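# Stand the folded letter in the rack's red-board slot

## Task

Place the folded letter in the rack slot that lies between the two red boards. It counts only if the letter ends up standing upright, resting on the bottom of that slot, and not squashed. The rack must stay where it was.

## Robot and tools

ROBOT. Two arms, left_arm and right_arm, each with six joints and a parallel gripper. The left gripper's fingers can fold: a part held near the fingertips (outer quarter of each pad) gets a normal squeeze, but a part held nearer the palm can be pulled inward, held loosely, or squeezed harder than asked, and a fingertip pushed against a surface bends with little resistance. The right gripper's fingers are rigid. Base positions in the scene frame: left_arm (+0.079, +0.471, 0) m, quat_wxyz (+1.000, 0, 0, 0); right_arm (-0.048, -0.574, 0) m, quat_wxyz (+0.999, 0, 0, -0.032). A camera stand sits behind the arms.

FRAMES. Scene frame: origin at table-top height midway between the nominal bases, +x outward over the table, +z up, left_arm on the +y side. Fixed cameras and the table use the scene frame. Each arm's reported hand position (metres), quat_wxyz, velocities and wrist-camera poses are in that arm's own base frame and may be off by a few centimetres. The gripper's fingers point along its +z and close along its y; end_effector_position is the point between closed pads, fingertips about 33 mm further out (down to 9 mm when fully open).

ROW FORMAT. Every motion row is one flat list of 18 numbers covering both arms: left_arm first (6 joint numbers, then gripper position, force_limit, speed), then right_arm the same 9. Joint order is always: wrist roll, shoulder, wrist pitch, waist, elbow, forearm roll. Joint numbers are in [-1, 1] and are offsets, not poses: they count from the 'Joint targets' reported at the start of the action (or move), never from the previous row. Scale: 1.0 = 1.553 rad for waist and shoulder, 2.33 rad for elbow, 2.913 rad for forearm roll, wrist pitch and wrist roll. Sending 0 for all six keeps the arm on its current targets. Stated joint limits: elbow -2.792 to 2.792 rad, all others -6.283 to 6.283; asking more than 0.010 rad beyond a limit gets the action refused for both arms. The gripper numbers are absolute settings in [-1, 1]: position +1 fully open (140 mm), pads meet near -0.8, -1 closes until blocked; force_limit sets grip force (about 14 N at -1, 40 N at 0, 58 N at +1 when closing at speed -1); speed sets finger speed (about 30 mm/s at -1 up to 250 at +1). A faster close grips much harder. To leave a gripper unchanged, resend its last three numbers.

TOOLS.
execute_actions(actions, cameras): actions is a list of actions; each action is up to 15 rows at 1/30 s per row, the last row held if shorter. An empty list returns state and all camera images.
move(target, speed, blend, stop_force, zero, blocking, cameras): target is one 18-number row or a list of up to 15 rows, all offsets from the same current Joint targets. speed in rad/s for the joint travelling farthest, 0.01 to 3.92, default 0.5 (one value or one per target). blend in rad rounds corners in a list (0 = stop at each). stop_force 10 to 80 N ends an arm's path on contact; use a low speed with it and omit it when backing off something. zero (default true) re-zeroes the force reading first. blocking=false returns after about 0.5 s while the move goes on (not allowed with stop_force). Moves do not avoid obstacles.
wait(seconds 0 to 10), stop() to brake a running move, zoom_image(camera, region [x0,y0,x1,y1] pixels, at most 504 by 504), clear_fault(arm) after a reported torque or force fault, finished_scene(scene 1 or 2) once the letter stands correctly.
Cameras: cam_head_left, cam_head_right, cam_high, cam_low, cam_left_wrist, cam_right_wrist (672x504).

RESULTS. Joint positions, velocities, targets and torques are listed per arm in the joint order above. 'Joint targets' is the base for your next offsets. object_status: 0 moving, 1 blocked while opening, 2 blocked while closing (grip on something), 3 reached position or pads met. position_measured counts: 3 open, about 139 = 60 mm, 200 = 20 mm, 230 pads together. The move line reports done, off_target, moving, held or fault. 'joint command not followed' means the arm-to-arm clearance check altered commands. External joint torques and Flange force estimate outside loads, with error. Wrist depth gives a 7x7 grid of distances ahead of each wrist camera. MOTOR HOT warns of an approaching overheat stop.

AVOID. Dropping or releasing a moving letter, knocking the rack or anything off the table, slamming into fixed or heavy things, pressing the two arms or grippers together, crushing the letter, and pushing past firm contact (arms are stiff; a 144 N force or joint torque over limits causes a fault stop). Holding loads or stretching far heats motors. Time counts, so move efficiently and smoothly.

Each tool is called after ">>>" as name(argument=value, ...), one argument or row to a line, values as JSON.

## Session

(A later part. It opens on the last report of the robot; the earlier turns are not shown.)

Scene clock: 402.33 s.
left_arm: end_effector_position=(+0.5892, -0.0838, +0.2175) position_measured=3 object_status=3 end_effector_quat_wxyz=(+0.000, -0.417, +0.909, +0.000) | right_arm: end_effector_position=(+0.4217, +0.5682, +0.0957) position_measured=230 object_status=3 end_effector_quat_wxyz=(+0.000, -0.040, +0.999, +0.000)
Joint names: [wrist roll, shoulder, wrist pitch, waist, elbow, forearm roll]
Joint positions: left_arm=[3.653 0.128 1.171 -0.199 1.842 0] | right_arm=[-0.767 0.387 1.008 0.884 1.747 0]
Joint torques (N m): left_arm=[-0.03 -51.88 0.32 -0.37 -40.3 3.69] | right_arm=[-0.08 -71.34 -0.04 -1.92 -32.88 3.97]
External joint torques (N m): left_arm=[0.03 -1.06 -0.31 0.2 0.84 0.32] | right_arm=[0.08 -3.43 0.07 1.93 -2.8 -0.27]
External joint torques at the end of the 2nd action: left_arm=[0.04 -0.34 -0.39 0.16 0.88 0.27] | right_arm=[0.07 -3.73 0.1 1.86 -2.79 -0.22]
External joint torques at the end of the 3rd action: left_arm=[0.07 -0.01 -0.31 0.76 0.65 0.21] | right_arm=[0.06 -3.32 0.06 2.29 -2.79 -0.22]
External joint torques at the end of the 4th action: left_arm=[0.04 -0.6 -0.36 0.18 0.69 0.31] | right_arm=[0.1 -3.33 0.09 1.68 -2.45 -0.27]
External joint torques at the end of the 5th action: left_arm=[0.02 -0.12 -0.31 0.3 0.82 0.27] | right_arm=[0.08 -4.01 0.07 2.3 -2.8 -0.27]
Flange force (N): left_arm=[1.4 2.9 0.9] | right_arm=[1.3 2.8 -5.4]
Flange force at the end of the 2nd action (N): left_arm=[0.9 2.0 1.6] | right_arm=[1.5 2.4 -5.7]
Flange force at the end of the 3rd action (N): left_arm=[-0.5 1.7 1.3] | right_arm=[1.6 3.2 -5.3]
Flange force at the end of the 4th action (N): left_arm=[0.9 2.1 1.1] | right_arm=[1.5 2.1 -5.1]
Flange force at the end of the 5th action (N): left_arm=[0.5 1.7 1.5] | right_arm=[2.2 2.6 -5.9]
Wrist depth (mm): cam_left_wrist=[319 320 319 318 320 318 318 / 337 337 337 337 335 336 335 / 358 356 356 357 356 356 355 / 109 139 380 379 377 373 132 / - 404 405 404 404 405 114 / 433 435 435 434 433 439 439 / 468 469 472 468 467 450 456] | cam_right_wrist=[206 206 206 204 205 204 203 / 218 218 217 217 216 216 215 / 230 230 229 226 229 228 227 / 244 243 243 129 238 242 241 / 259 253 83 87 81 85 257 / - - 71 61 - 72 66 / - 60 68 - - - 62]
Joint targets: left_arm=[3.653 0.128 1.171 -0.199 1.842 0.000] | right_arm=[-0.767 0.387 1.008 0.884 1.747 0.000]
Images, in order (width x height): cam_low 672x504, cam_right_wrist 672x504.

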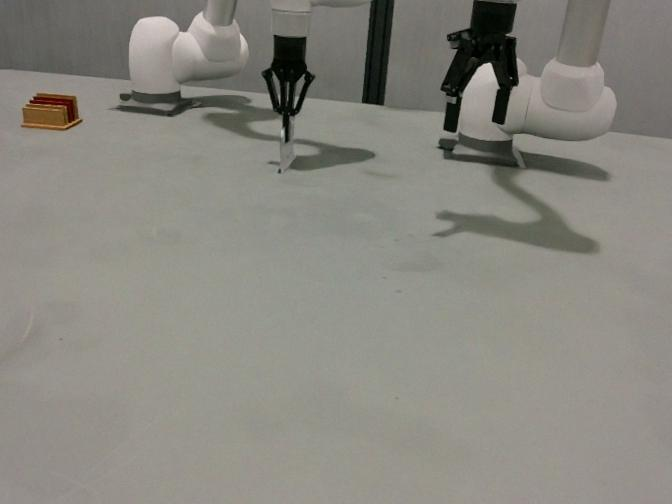

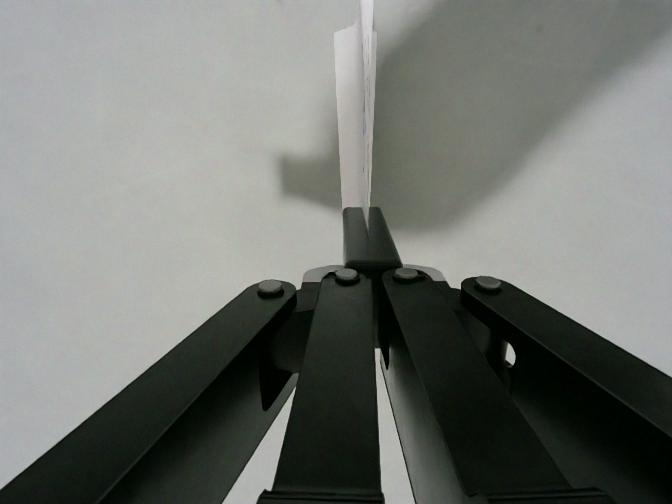

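>>> move(
  target=[
    [0, 0, 0, 0, 0, 0, 1, -1, -0.2, 0, -0.0501, 0.0609, 0, -0.043, 0, -1, -1, -1],
    [0, 0, 0, 0, 0, 0, 1, -1, -0.2, 0.0176, -0.4034, 0.0531, -0.9379, 0.2023, 0, -1, -1, -1],
  ],
  speed=[0.3, 0.9],
  blend=[0.05, 0],
  cameras=["cam_right_wrist", "cam_high", "cam_low", "cam_head_right"],
)

>>> zoom_image(
  camera="cam_right_wrist",
  region=[240, 0, 490, 250],
)

>>> zoom_image(
  camera="cam_low",
  region=[10, 40, 110, 140],
)

>>> zoom_image(
  camera="cam_high",
  region=[60, 90, 170, 200],
)

Scene clock: 441.83 s.
left_arm: end_effector_position=(+0.5892, -0.0838, +0.2175) position_measured=3 object_status=3 end_effector_quat_wxyz=(+0.000, -0.417, +0.909, +0.000) | right_arm: end_effector_position=(+0.3264, -0.1697, +0.2006) position_measured=230 object_status=3 end_effector_quat_wxyz=(+0.000, +0.655, +0.756, +0.000)
Joint names: [wrist roll, shoulder, wrist pitch, waist, elbow, forearm roll]
Joint positions: left_arm=[3.653 0.128 1.171 -0.199 1.842 0] | right_arm=[-0.715 -0.239 1.162 -0.573 2.218 0]
Joint torques (N m): left_arm=[-0.01 -52.54 0.29 0.15 -40.19 3.71] | right_arm=[-0.09 -11.99 -0.08 -2.35 -36.56 4.26]
External joint torques (N m): left_arm=[0.01 -0.1 -0.28 -0.01 0.97 0.29] | right_arm=[0.09 -1.92 0.09 2.35 -2.31 -0.23]
Flange force (N): left_arm=[1.0 1.6 1.6] | right_arm=[5.3 3.9 -4.9]
Wrist depth (mm): cam_left_wrist=[316 320 319 320 318 319 318 / 342 335 334 335 335 335 334 / 360 364 357 355 355 356 355 / 108 139 380 374 378 374 132 / - 405 406 416 404 402 114 / 438 435 434 440 434 432 - / 472 464 469 468 468 466 470] | cam_right_wrist=[301 299 296 294 299 294 295 / 316 316 312 253 307 322 313 / 332 333 332 316 321 332 330 / 354 354 352 129 341 353 352 / 382 371 83 87 81 86 376 / - - 71 61 - 72 66 / - 60 68 - - - 62]
Joint targets: left_arm=[3.653 0.128 1.171 -0.199 1.842 0.000] | right_arm=[-0.715 -0.240 1.162 -0.573 2.218 0.000]
move: done
Images, in order (width x height): cam_head_right 672x504, cam_high 672x504, cam_low 672x504, cam_right_wrist 672x504.

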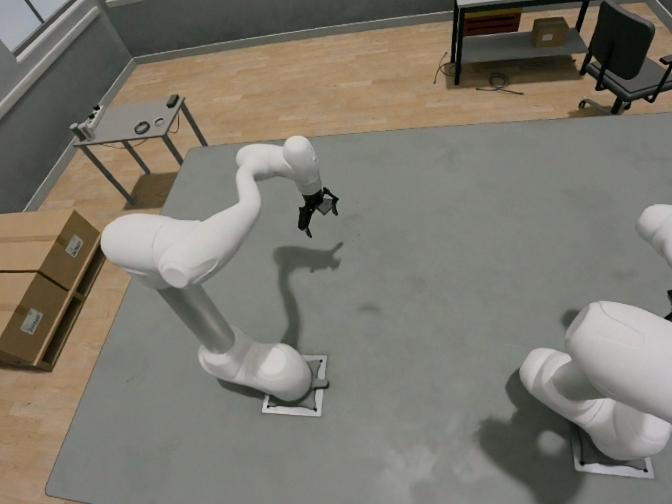

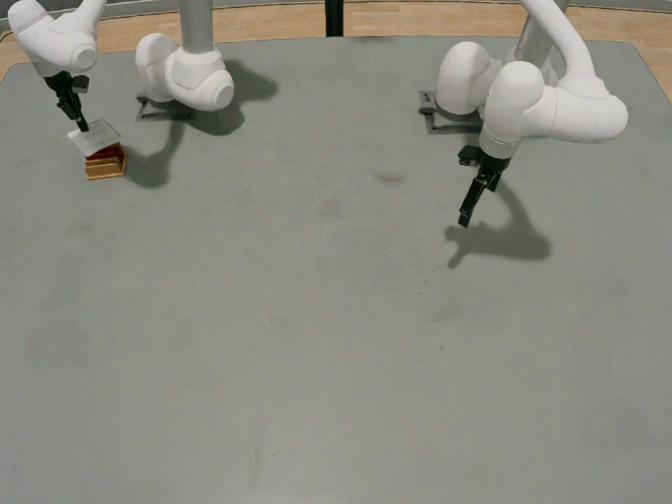

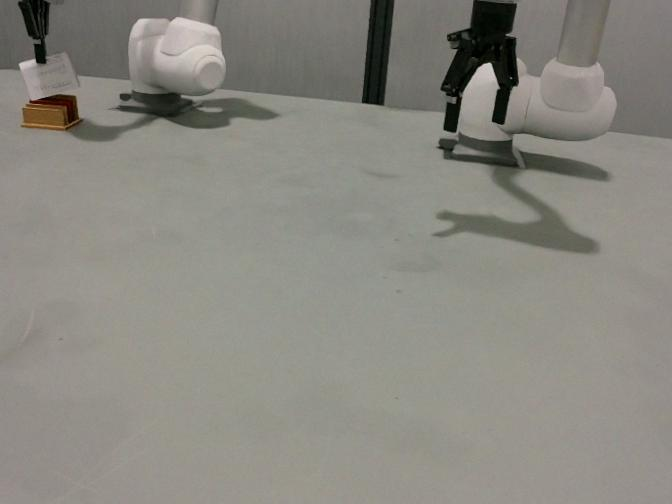

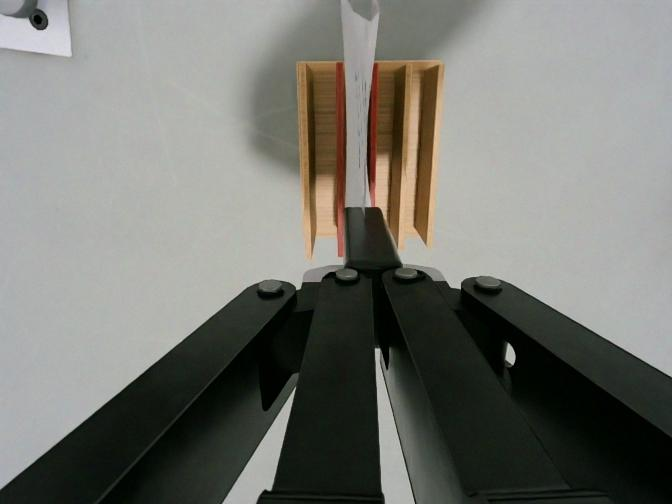

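Scaled by 2.016.

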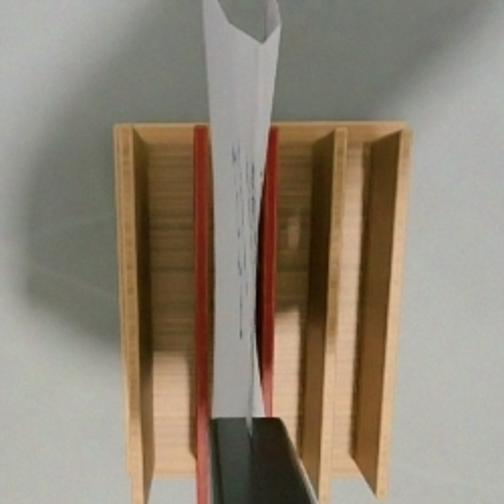

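Scaled by 5.040.

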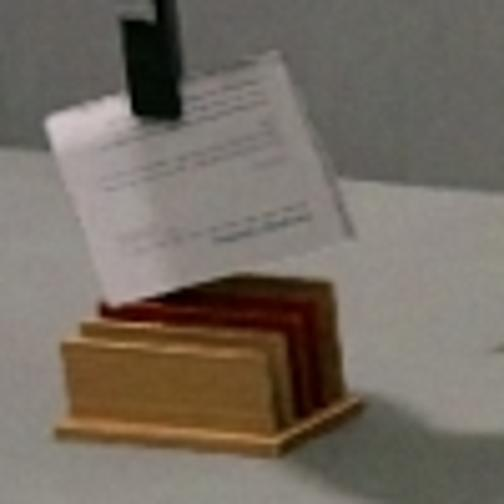

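Scaled by 4.582.

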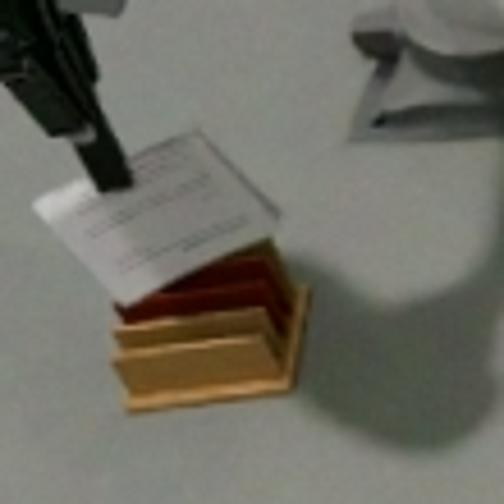

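>>> move(
  target=[0, 0, 0, 0, 0, 0, 1, -1, -0.2, 0.1342, -0.05, -0.0365, 0.1648, 0.0306, -0.105, -1, -1, -1],
  speed=0.25,
  cameras=["cam_right_wrist", "cam_high", "cam_low"],
)

>>> zoom_image(
  camera="cam_right_wrist",
  region=[240, 0, 490, 250],
)

>>> zoom_image(
  camera="cam_low",
  region=[10, 40, 110, 140],
)

>>> zoom_image(
  camera="cam_high",
  region=[60, 90, 170, 200],
)

Scene clock: 500.60 s.
left_arm: end_effector_position=(+0.5892, -0.0838, +0.2175) position_measured=3 object_status=3 end_effector_quat_wxyz=(+0.000, -0.417, +0.909, +0.000) | right_arm: end_effector_position=(+0.3294, -0.1637, +0.2051) position_measured=230 object_status=3 end_effector_quat_wxyz=(+0.111, +0.647, +0.748, -0.097)
Joint names: [wrist roll, shoulder, wrist pitch, waist, elbow, forearm roll]
Joint positions: left_arm=[3.653 0.128 1.171 -0.199 1.842 0] | right_arm=[-0.325 -0.317 1.056 -0.318 2.289 -0.306]
Joint torques (N m): left_arm=[-0.02 -52.63 0.34 -0.52 -40.13 3.72] | right_arm=[0.09 -4.82 -0.23 -2.59 -36.11 3.34]
External joint torques (N m): left_arm=[0.02 0.06 -0.33 0.7 0.92 0.28] | right_arm=[-0.09 -1.46 -0.03 2.53 -2.77 -0.16]
Flange force (N): left_arm=[-0.2 2.0 1.7] | right_arm=[4.9 3.9 -6.8]
Wrist depth (mm): cam_left_wrist=[320 320 319 319 320 320 318 / 337 337 337 334 337 335 336 / 343 355 358 359 356 355 356 / - 139 380 379 376 374 132 / - 406 411 405 398 404 114 / 435 436 435 435 433 432 438 / 463 470 470 467 466 466 463] | cam_right_wrist=[286 285 285 240 276 283 284 / 313 315 314 293 303 313 312 / 350 349 349 301 349 346 354 / 394 394 396 129 129 392 392 / 447 427 83 87 81 86 446 / - - 71 61 - 72 66 / - 60 68 - - - 62]
Joint targets: left_arm=[3.653 0.128 1.171 -0.199 1.842 0.000] | right_arm=[-0.324 -0.317 1.056 -0.317 2.289 -0.306]
move: done
Images, in order (width x height): cam_high 672x504, cam_low 672x504, cam_right_wrist 672x504.

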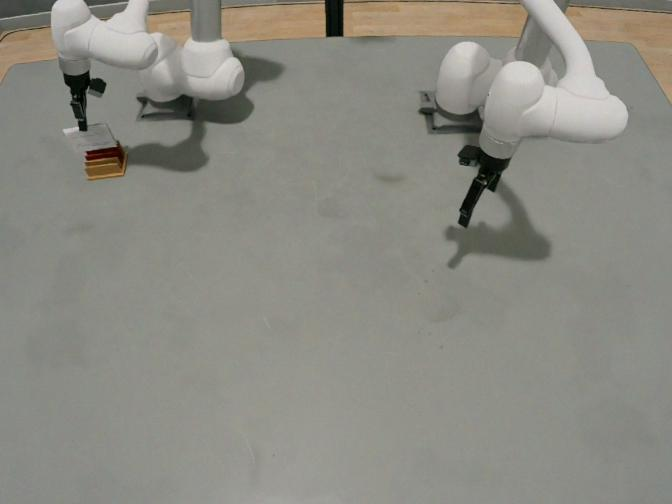

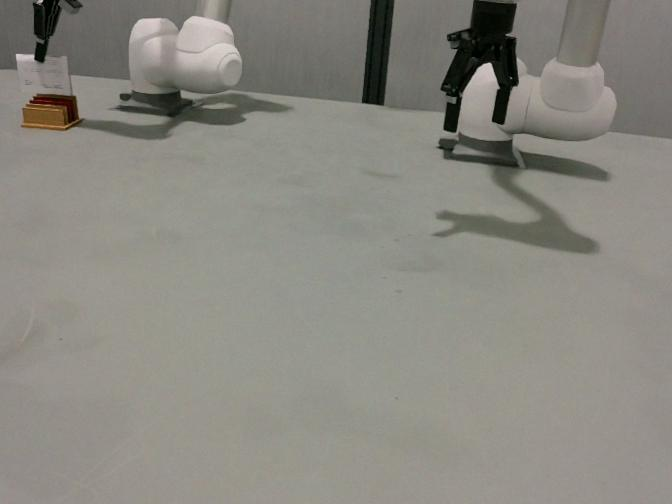

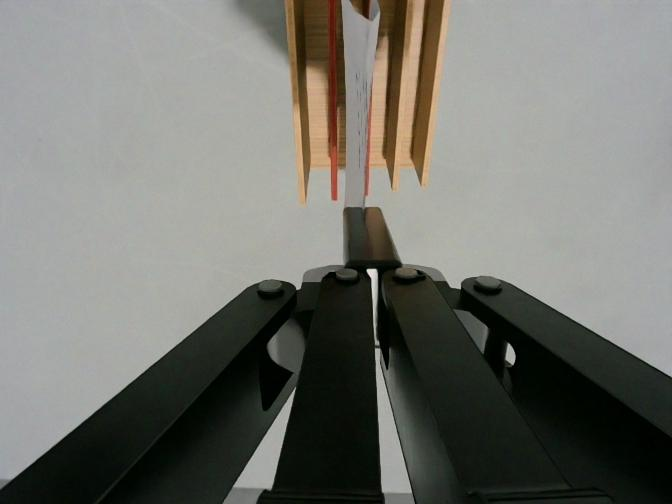

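Scaled by 2.016.

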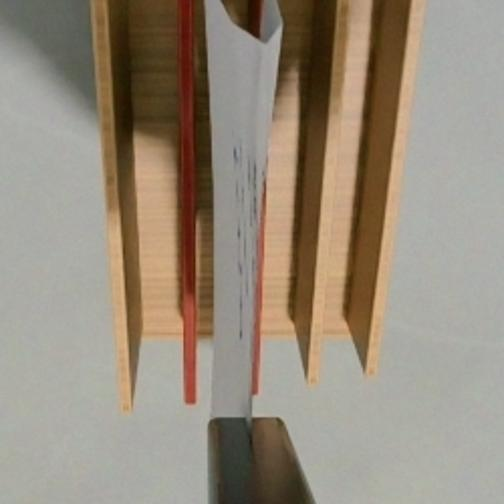

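Scaled by 5.040.

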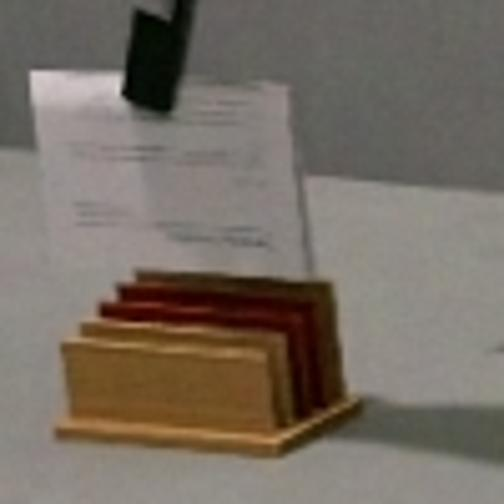

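Scaled by 4.582.

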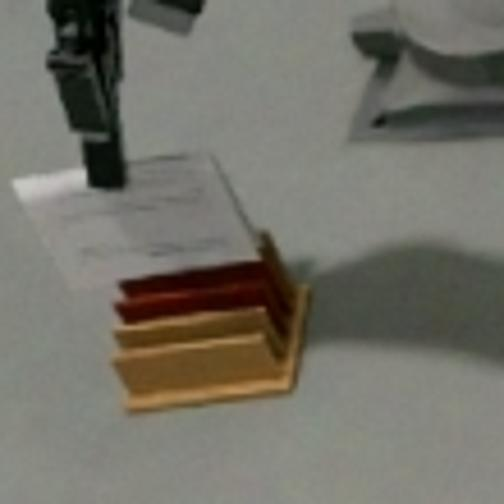

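>>> zoom_image(
  camera="cam_right_wrist",
  region=[315, 0, 395, 100],
)

>>> zoom_image(
  camera="cam_right_wrist",
  region=[315, 100, 395, 210],
)

>>> zoom_image(
  camera="cam_low",
  region=[15, 80, 85, 135],
)

Scaled by 5.040.

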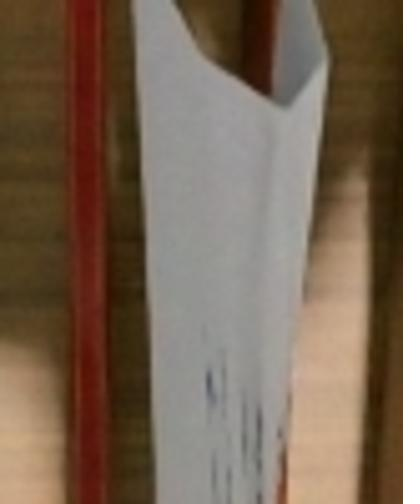

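Scaled by 4.582.

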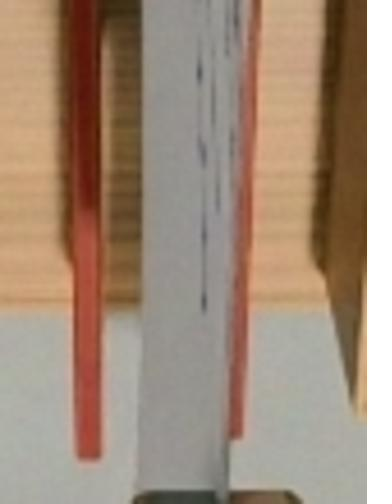

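Scaled by 7.200.

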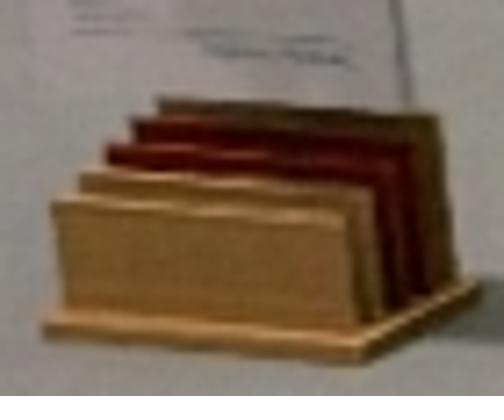

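>>> move(
  target=[0, 0, 0, 0, 0, 0, 1, -1, -0.2, 0.01403, 0.00446, -0.00988, 0.01753, 0.01311, -0.00319, -1, -1, -1],
  speed=0.06,
  cameras=["cam_right_wrist", "cam_low"],
)

>>> zoom_image(
  camera="cam_right_wrist",
  region=[305, 0, 405, 110],
)

>>> zoom_image(
  camera="cam_right_wrist",
  region=[305, 100, 405, 210],
)

>>> zoom_image(
  camera="cam_low",
  region=[5, 40, 105, 140],
)

Scene clock: 561.93 s.
left_arm: end_effector_position=(+0.5892, -0.0838, +0.2175) position_measured=3 object_status=3 end_effector_quat_wxyz=(+0.000, -0.417, +0.909, +0.000) | right_arm: end_effector_position=(+0.3271, -0.1538, +0.1874) position_measured=230 object_status=3 end_effector_quat_wxyz=(+0.112, +0.647, +0.748, -0.097)
Joint names: [wrist roll, shoulder, wrist pitch, waist, elbow, forearm roll]
Joint positions: left_arm=[3.653 0.128 1.171 -0.199 1.842 0] | right_arm=[-0.284 -0.31 1.028 -0.29 2.32 -0.315]
Joint torques (N m): left_arm=[-0.04 -52.16 0.37 -0.29 -40.13 3.68] | right_arm=[0.35 -4.79 -0.37 0.57 -35.4 3.42]
External joint torques (N m): left_arm=[0.04 -0.74 -0.36 0.29 0.64 0.33] | right_arm=[-0.35 -1.47 0.15 -0.57 -2.7 -0.31]
Flange force (N): left_arm=[0.8 2.3 0.9] | right_arm=[-4.0 -0.9 -4.6]
Wrist depth (mm): cam_left_wrist=[320 320 319 318 318 319 - / 338 338 340 337 332 334 337 / 354 354 358 358 361 355 355 / 109 139 379 379 379 369 132 / - 405 406 404 406 409 114 / 435 422 435 434 433 432 438 / 471 477 471 466 468 - 465] | cam_right_wrist=[269 275 270 213 259 268 268 / 303 298 296 273 284 299 299 / 331 329 332 290 316 328 329 / 373 372 362 129 354 374 374 / 423 403 83 87 81 86 420 / - - 71 61 - 72 66 / - 60 68 - - - 62]
Joint targets: left_arm=[3.653 0.128 1.171 -0.199 1.842 0.000] | right_arm=[-0.284 -0.310 1.027 -0.290 2.320 -0.315]
move: done
Images, in order (width x height): cam_low 672x504, cam_right_wrist 672x504.

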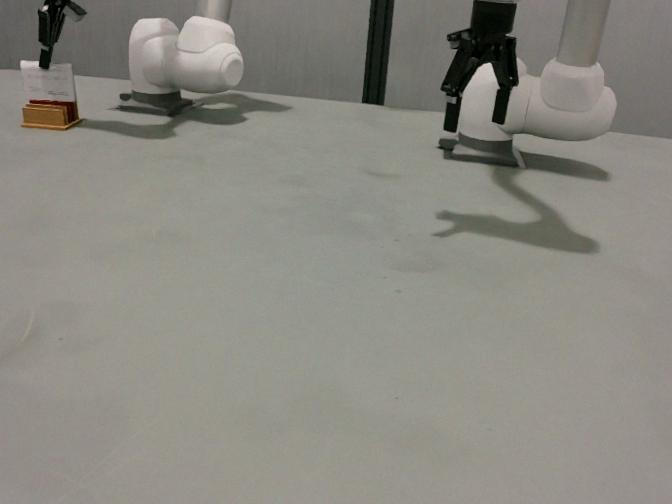

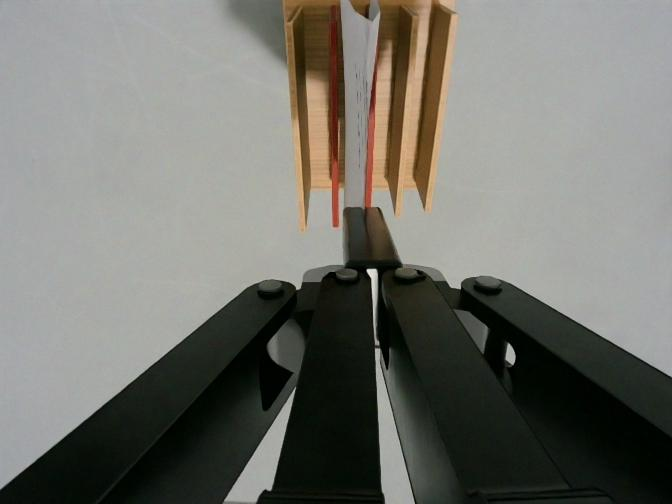

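Scaled by 4.582.

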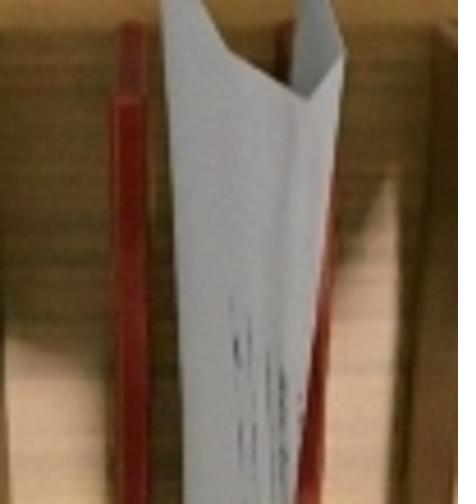

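Scaled by 4.582.

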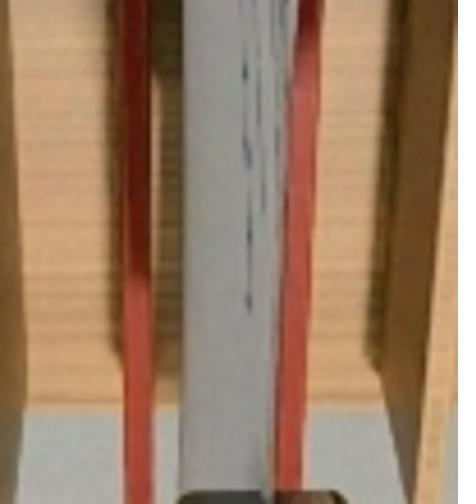

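Scaled by 5.040.

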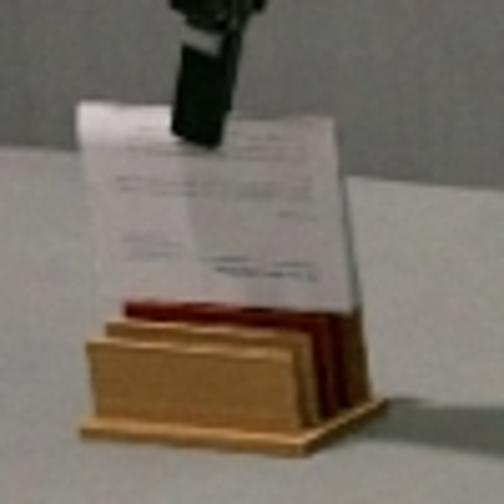

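>>> move(
  target=[
    [0, 0, 0, 0, 0, 0, 1, -1, -0.2, 0.00306, 0.0055, -0.00538, 0.00126, 0.00351, -0.00129, -1, -1, -1],
    [0, 0, 0, 0, 0, 0, 1, -1, -0.2, 0.01008, 0.02053, -0.02278, 0.00126, 0.01642, -0.00517, -1, -1, -1],
    [0, 0, 0, 0, 0, 0, 1, -1, -0.2, 0.02069, 0.04361, -0.0468, 0.00126, 0.03283, -0.01157, -1, -1, -1],
  ],
  speed=[0.04, 0.07, 0.08],
  blend=[0.005, 0.01, 0],
  cameras=["cam_right_wrist", "cam_low", "cam_high"],
)

>>> zoom_image(
  camera="cam_right_wrist",
  region=[290, 0, 430, 150],
)

>>> zoom_image(
  camera="cam_right_wrist",
  region=[290, 100, 430, 250],
)

>>> zoom_image(
  camera="cam_low",
  region=[5, 50, 95, 140],
)

>>> zoom_image(
  camera="cam_high",
  region=[60, 100, 150, 190],
)

Scene clock: 622.93 s.
left_arm: end_effector_position=(+0.5892, -0.0838, +0.2175) position_measured=3 object_status=3 end_effector_quat_wxyz=(+0.000, -0.417, +0.909, +0.000) | right_arm: end_effector_position=(+0.3283, -0.1536, +0.1287) position_measured=230 object_status=3 end_effector_quat_wxyz=(+0.112, +0.648, +0.747, -0.097)
Joint names: [wrist roll, shoulder, wrist pitch, waist, elbow, forearm roll]
Joint positions: left_arm=[3.653 0.128 1.171 -0.199 1.842 0] | right_arm=[-0.223 -0.243 0.891 -0.288 2.396 -0.349]
Joint torques (N m): left_arm=[-0.03 -52.5 0.26 -0.38 -40.19 3.71] | right_arm=[-0.14 -8.71 -0.55 -1.97 -31.96 3.1]
External joint torques (N m): left_arm=[0.03 0.17 -0.24 0.25 1.07 0.27] | right_arm=[0.14 -1.17 0.37 1.95 -2.99 -0.28]
Flange force (N): left_arm=[0.5 1.7 1.8] | right_arm=[3.9 4.4 -7.3]
Wrist depth (mm): cam_left_wrist=[320 324 319 318 319 317 318 / 339 338 338 335 337 335 335 / 360 358 356 356 356 354 354 / 109 139 380 380 379 397 132 / - 405 404 403 400 403 114 / 437 433 441 439 440 432 440 / 462 463 469 461 466 464 463] | cam_right_wrist=[218 217 214 200 200 217 221 / 240 241 239 218 220 238 238 / - 264 268 212 231 264 266 / 304 301 297 129 256 299 298 / 346 - 82 87 81 85 340 / - - 71 61 - 72 66 / - 60 68 - - - 62]
Joint targets: left_arm=[3.653 0.128 1.171 -0.199 1.842 0.000] | right_arm=[-0.223 -0.243 0.891 -0.288 2.396 -0.349]
move: done
Images, in order (width x height): cam_high 672x504, cam_low 672x504, cam_right_wrist 672x504.

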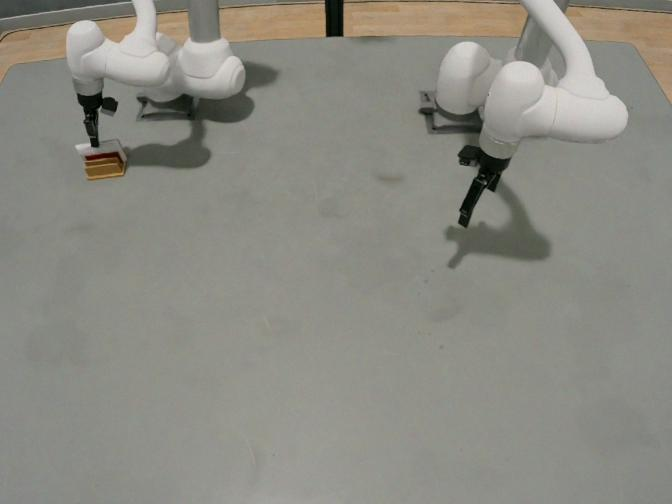

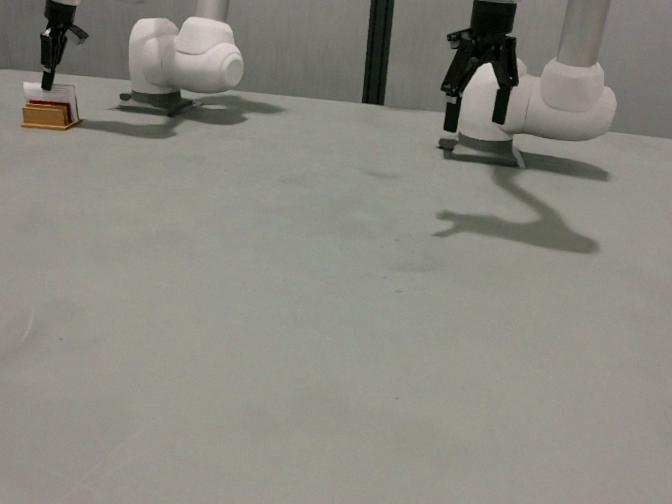

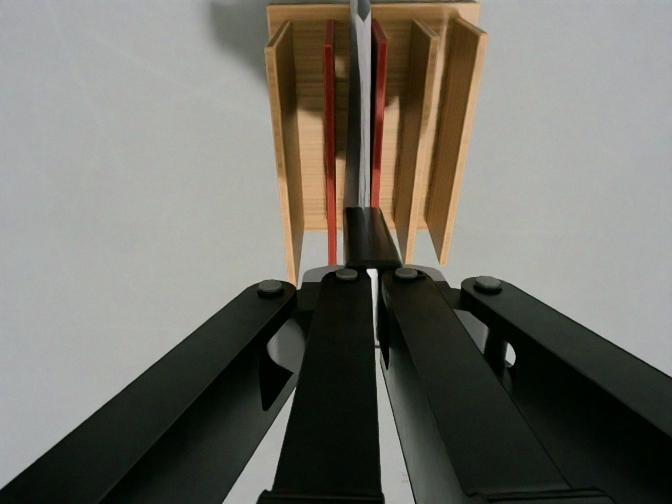

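Scaled by 3.360.

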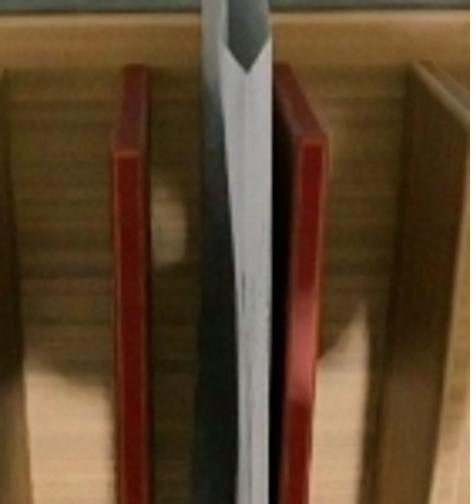

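Scaled by 3.360.

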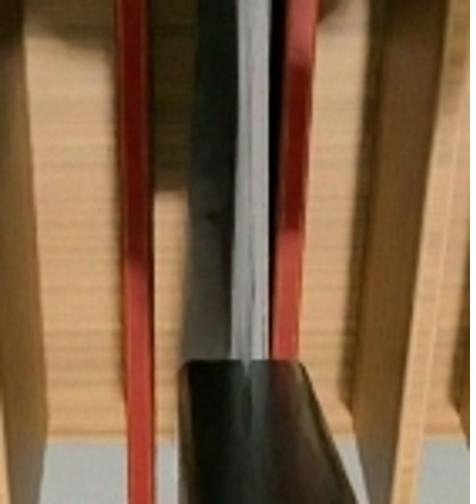

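Scaled by 5.600.

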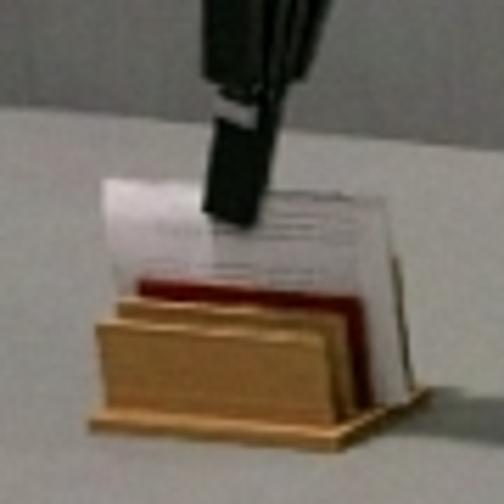

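Scaled by 5.600.

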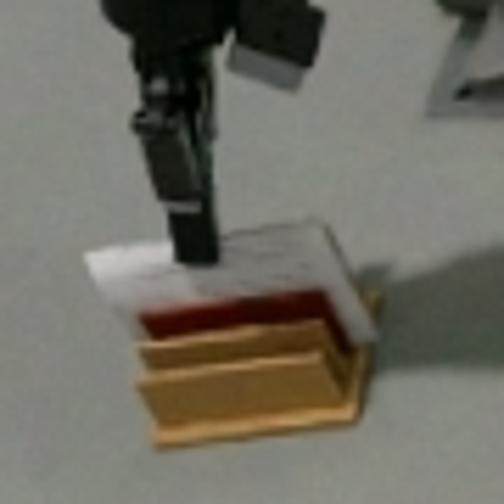

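>>> execute_actions(
  actions=[
    [[0,0,0,0,0,0,1,-1,-0.2,0,0,0,0,0,0,-0.6,-1,-1]],
    [[0,0,0,0,0,0,1,-1,-0.2,0,0,0,0,0,0,-0.6,-1,-1]],
    [[0,0,0,0,0,0,1,-1,-0.2,0,0,0,0,0,0,0.3,-1,-0.5]],
    [[0,0,0,0,0,0,1,-1,-0.2,0,0,0,0,0,0,0.3,-1,-0.5]],
  ],
  cameras=["cam_right_wrist", "cam_low"],
)

>>> zoom_image(
  camera="cam_right_wrist",
  region=[230, 0, 480, 250],
)

>>> zoom_image(
  camera="cam_low",
  region=[5, 50, 95, 140],
)

Scene clock: 643.53 s.
left_arm: end_effector_position=(+0.5892, -0.0838, +0.2175) position_measured=3 object_status=3 end_effector_quat_wxyz=(+0.000, -0.417, +0.909, +0.000) | right_arm: end_effector_position=(+0.3283, -0.1536, +0.1286) position_measured=91 object_status=3 end_effector_quat_wxyz=(+0.112, +0.648, +0.747, -0.097)
Joint names: [wrist roll, shoulder, wrist pitch, waist, elbow, forearm roll]
Joint positions: left_arm=[3.653 0.128 1.171 -0.199 1.842 0] | right_arm=[-0.223 -0.243 0.891 -0.288 2.396 -0.349]
Joint torques (N m): left_arm=[-0.07 -52.36 0.35 -0.69 -39.93 3.75] | right_arm=[-0.06 -7.55 -0.28 -1.85 -32.21 3.05]
External joint torques (N m): left_arm=[0.07 -0.25 -0.33 0.73 0.77 0.23] | right_arm=[0.06 -2.5 0.09 1.86 -2.85 -0.21]
External joint torques at the end of the 1st action: left_arm=[0.01 -0.29 -0.37 0.82 0.75 0.32] | right_arm=[0.08 -1.85 0.03 2.06 -2.57 -0.23]
External joint torques at the end of the 2nd action: left_arm=[-0.04 -0.38 -0.3 -0.15 0.51 0.37] | right_arm=[0.07 -1.73 0.07 1.99 -2.57 -0.19]
External joint torques at the end of the 3rd action: left_arm=[0.03 -0.15 -0.35 0.8 0.71 0.33] | right_arm=[0.06 -1.8 0.07 2.13 -2.56 -0.26]
Flange force (N): left_arm=[-0.2 2.2 1.4] | right_arm=[3.7 1.5 -8.3]
Flange force at the end of the 1st action (N): left_arm=[-0.2 2.3 1.4] | right_arm=[4.4 2.7 -7.1]
Flange force at the end of the 2nd action (N): left_arm=[1.1 1.2 0.9] | right_arm=[4.1 2.8 -6.9]
Flange force at the end of the 3rd action (N): left_arm=[-0.4 2.0 1.4] | right_arm=[4.5 2.9 -7.1]
Wrist depth (mm): cam_left_wrist=[320 320 319 316 322 318 317 / 338 337 336 341 336 336 334 / 354 354 356 356 355 355 355 / - 139 380 379 377 366 132 / - 406 406 404 399 - 114 / 438 437 435 435 432 433 436 / 471 473 469 468 466 494 465] | cam_right_wrist=[217 217 212 160 201 218 217 / 240 239 240 170 220 239 239 / 262 264 266 193 230 265 266 / 305 291 150 211 291 140 299 / - 88 334 332 344 112 85 / - 69 404 402 403 - - / - - 483 469 - - -]
Joint targets: left_arm=[3.653 0.128 1.171 -0.199 1.842 0.000] | right_arm=[-0.223 -0.243 0.891 -0.288 2.396 -0.349]
Images, in order (width x height): cam_low 672x504, cam_right_wrist 672x504.

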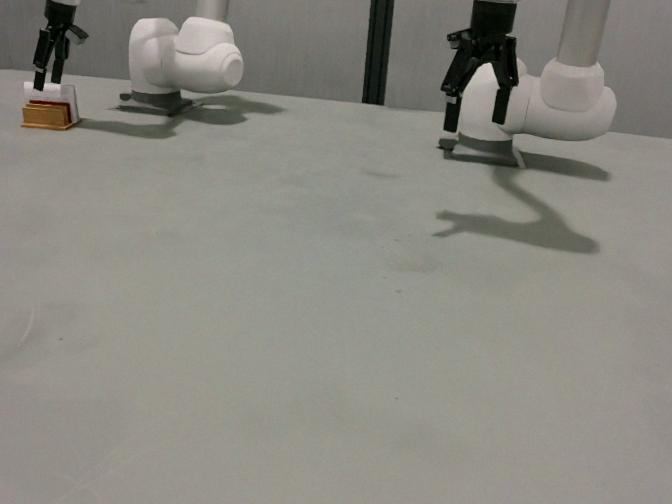

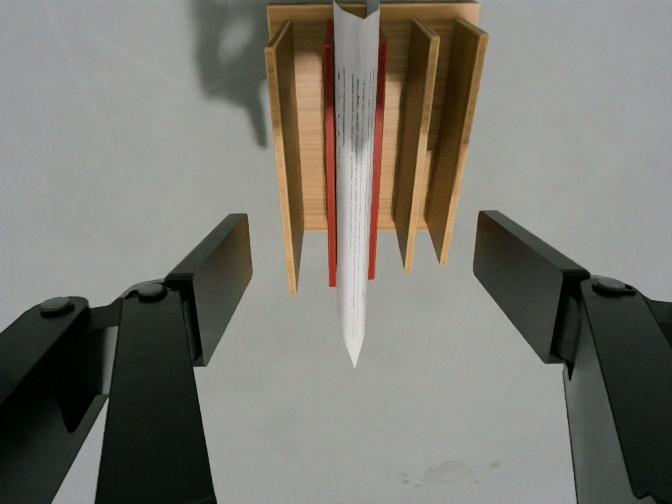

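Scaled by 2.016.

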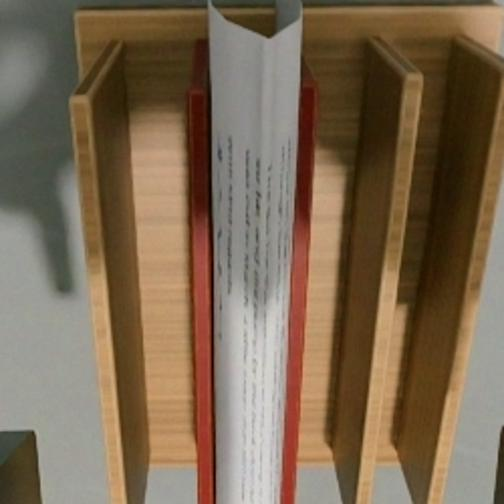

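Scaled by 5.600.

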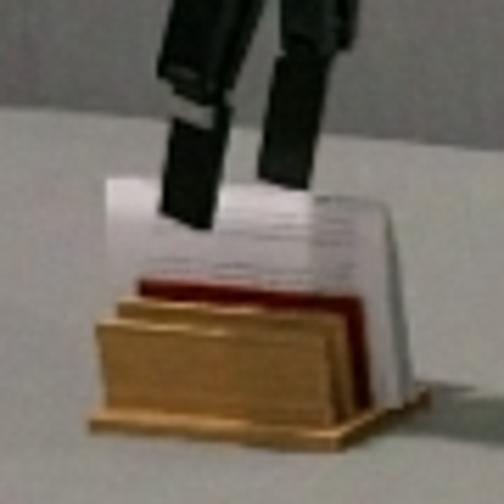

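>>> zoom_image(
  camera="cam_right_wrist",
  region=[310, 190, 400, 290],
)

>>> zoom_image(
  camera="cam_right_wrist",
  region=[310, 280, 400, 380],
)

>>> zoom_image(
  camera="cam_low",
  region=[40, 75, 90, 135],
)

>>> zoom_image(
  camera="cam_low",
  region=[10, 75, 60, 135],
)

Scaled by 5.040.

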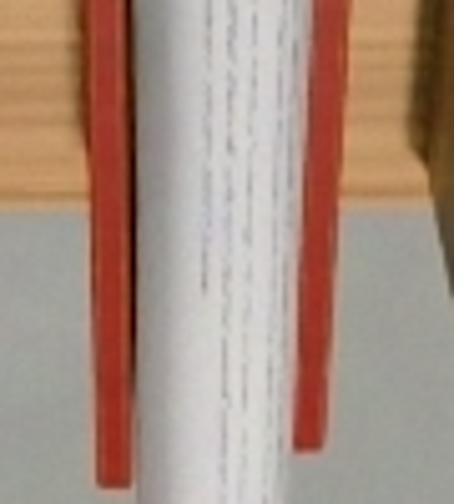

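Scaled by 5.040.

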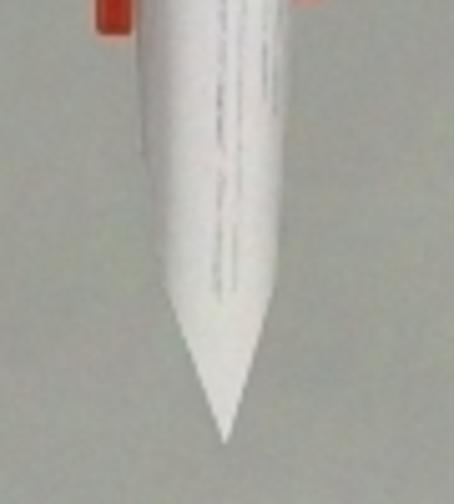

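Scaled by 8.400.

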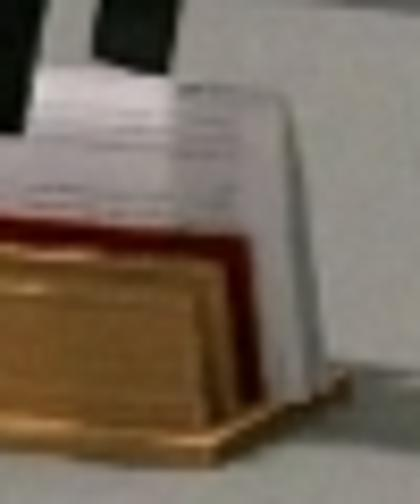

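Scaled by 8.400.

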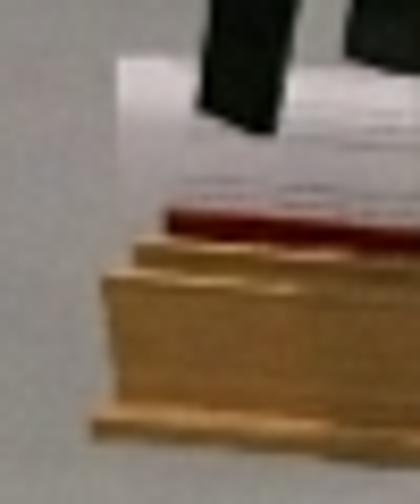

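>>> move(
  target=[
    [0, 0, 0, 0, 0, 0, 1, -1, -0.2, -0.01785, -0.03767, 0.0413, 0, -0.02918, 0.0103, 0.3, -1, -0.5],
    [0, 0, 0, 0, 0, 0, 1, -1, -0.2, -0.03467, -0.04765, 0.05664, -0.01867, -0.04592, 0.01476, 0.3, -1, -0.5],
  ],
  speed=[0.15, 0.2],
  blend=[0.02, 0],
  cameras=["cam_right_wrist", "cam_low", "cam_high"],
)

>>> zoom_image(
  camera="cam_low",
  region=[10, 75, 90, 135],
)

>>> zoom_image(
  camera="cam_right_wrist",
  region=[230, 0, 480, 250],
)

>>> zoom_image(
  camera="cam_high",
  region=[60, 110, 150, 190],
)

Scene clock: 705.20 s.
left_arm: end_effector_position=(+0.5892, -0.0838, +0.2175) position_measured=3 object_status=3 end_effector_quat_wxyz=(+0.000, -0.417, +0.909, +0.000) | right_arm: end_effector_position=(+0.3294, -0.1636, +0.2048) position_measured=91 object_status=3 end_effector_quat_wxyz=(+0.111, +0.647, +0.748, -0.097)
Joint names: [wrist roll, shoulder, wrist pitch, waist, elbow, forearm roll]
Joint positions: left_arm=[3.653 0.128 1.171 -0.199 1.842 0] | right_arm=[-0.324 -0.316 1.056 -0.317 2.29 -0.306]
Joint torques (N m): left_arm=[0.03 -52.35 0.34 -0.55 -40.24 3.68] | right_arm=[-0.1 -3.79 -0.34 -1.75 -36.08 3.3]
External joint torques (N m): left_arm=[-0.04 -0.3 -0.33 0.68 0.99 0.32] | right_arm=[0.1 -2.43 0.09 1.76 -2.65 -0.13]
Flange force (N): left_arm=[0.3 2.5 1.6] | right_arm=[3.9 1.2 -7.3]
Wrist depth (mm): cam_left_wrist=[320 319 320 318 319 318 318 / 337 338 337 336 335 337 335 / 356 358 355 356 356 350 356 / 109 139 379 - 377 379 132 / - 406 402 404 406 402 114 / 435 438 436 444 435 427 - / 463 472 449 468 466 - -] | cam_right_wrist=[284 283 284 218 273 285 283 / 313 315 313 246 300 313 311 / 349 350 348 322 349 346 346 / 390 384 150 392 390 140 384 / - 88 439 446 450 112 85 / - 69 519 522 516 - - / - - 1412 617 635 - -]
Joint targets: left_arm=[3.653 0.128 1.171 -0.199 1.842 0.000] | right_arm=[-0.324 -0.317 1.056 -0.317 2.289 -0.306]
move: done
Images, in order (width x height): cam_high 672x504, cam_low 672x504, cam_right_wrist 672x504.

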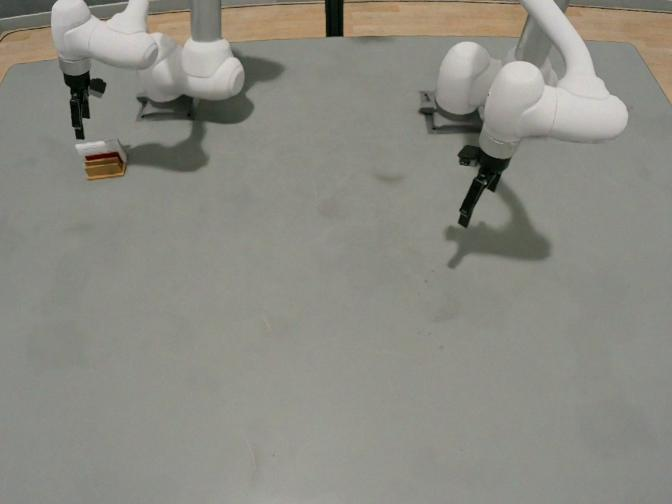

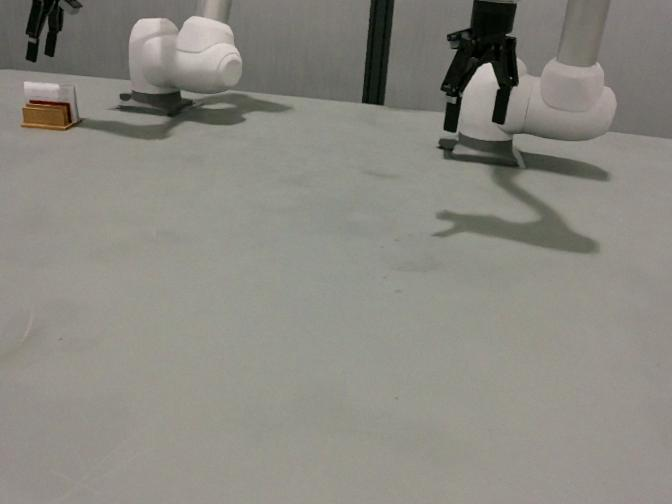

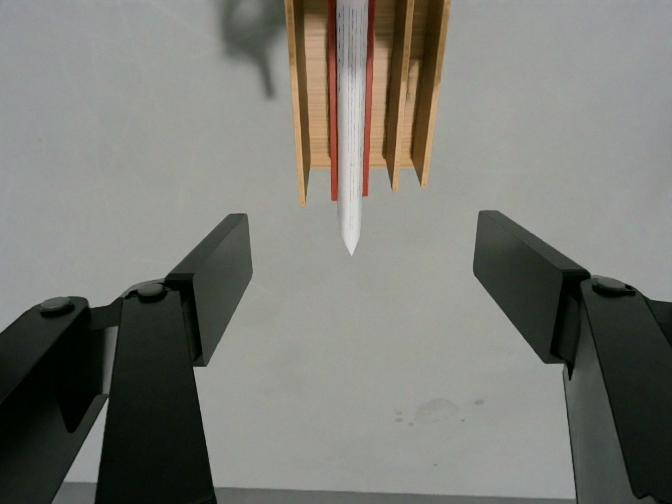

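Scaled by 6.300.

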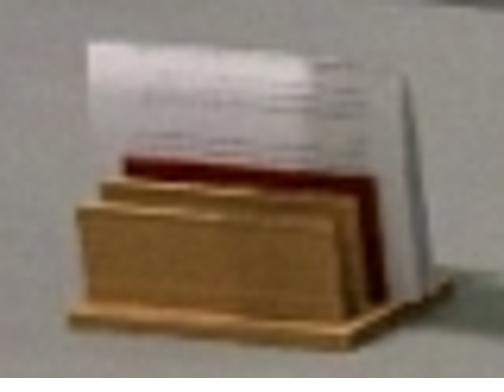

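Scaled by 2.016.

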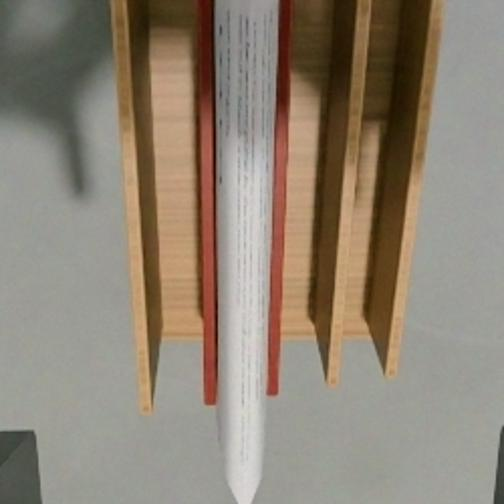

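Scaled by 5.600.

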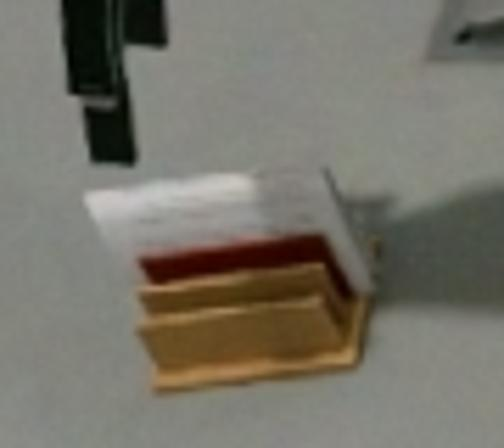

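>>> zoom_image(
  camera="cam_low",
  region=[15, 76, 85, 112],
)

>>> zoom_image(
  camera="cam_low",
  region=[15, 98, 85, 134],
)

>>> zoom_image(
  camera="cam_high",
  region=[70, 130, 140, 185],
)

Scaled by 7.200.

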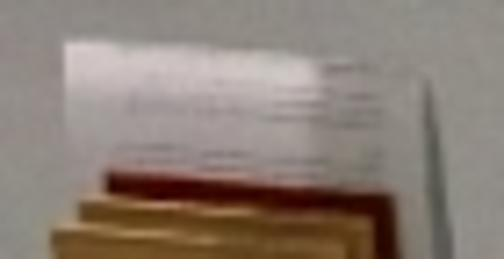

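Scaled by 7.200.

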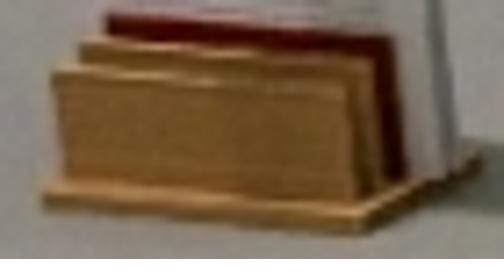

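Scaled by 7.200.

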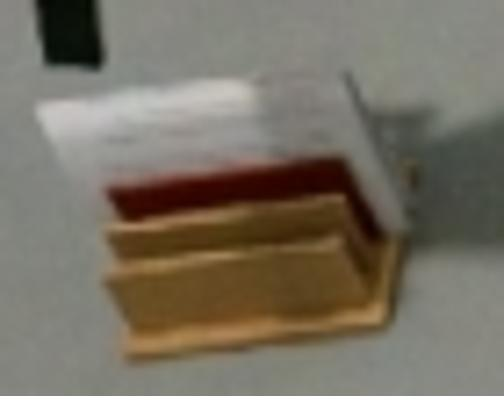

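>>> finished_scene(
  scene=1,
)

The scene is finished: the task was done.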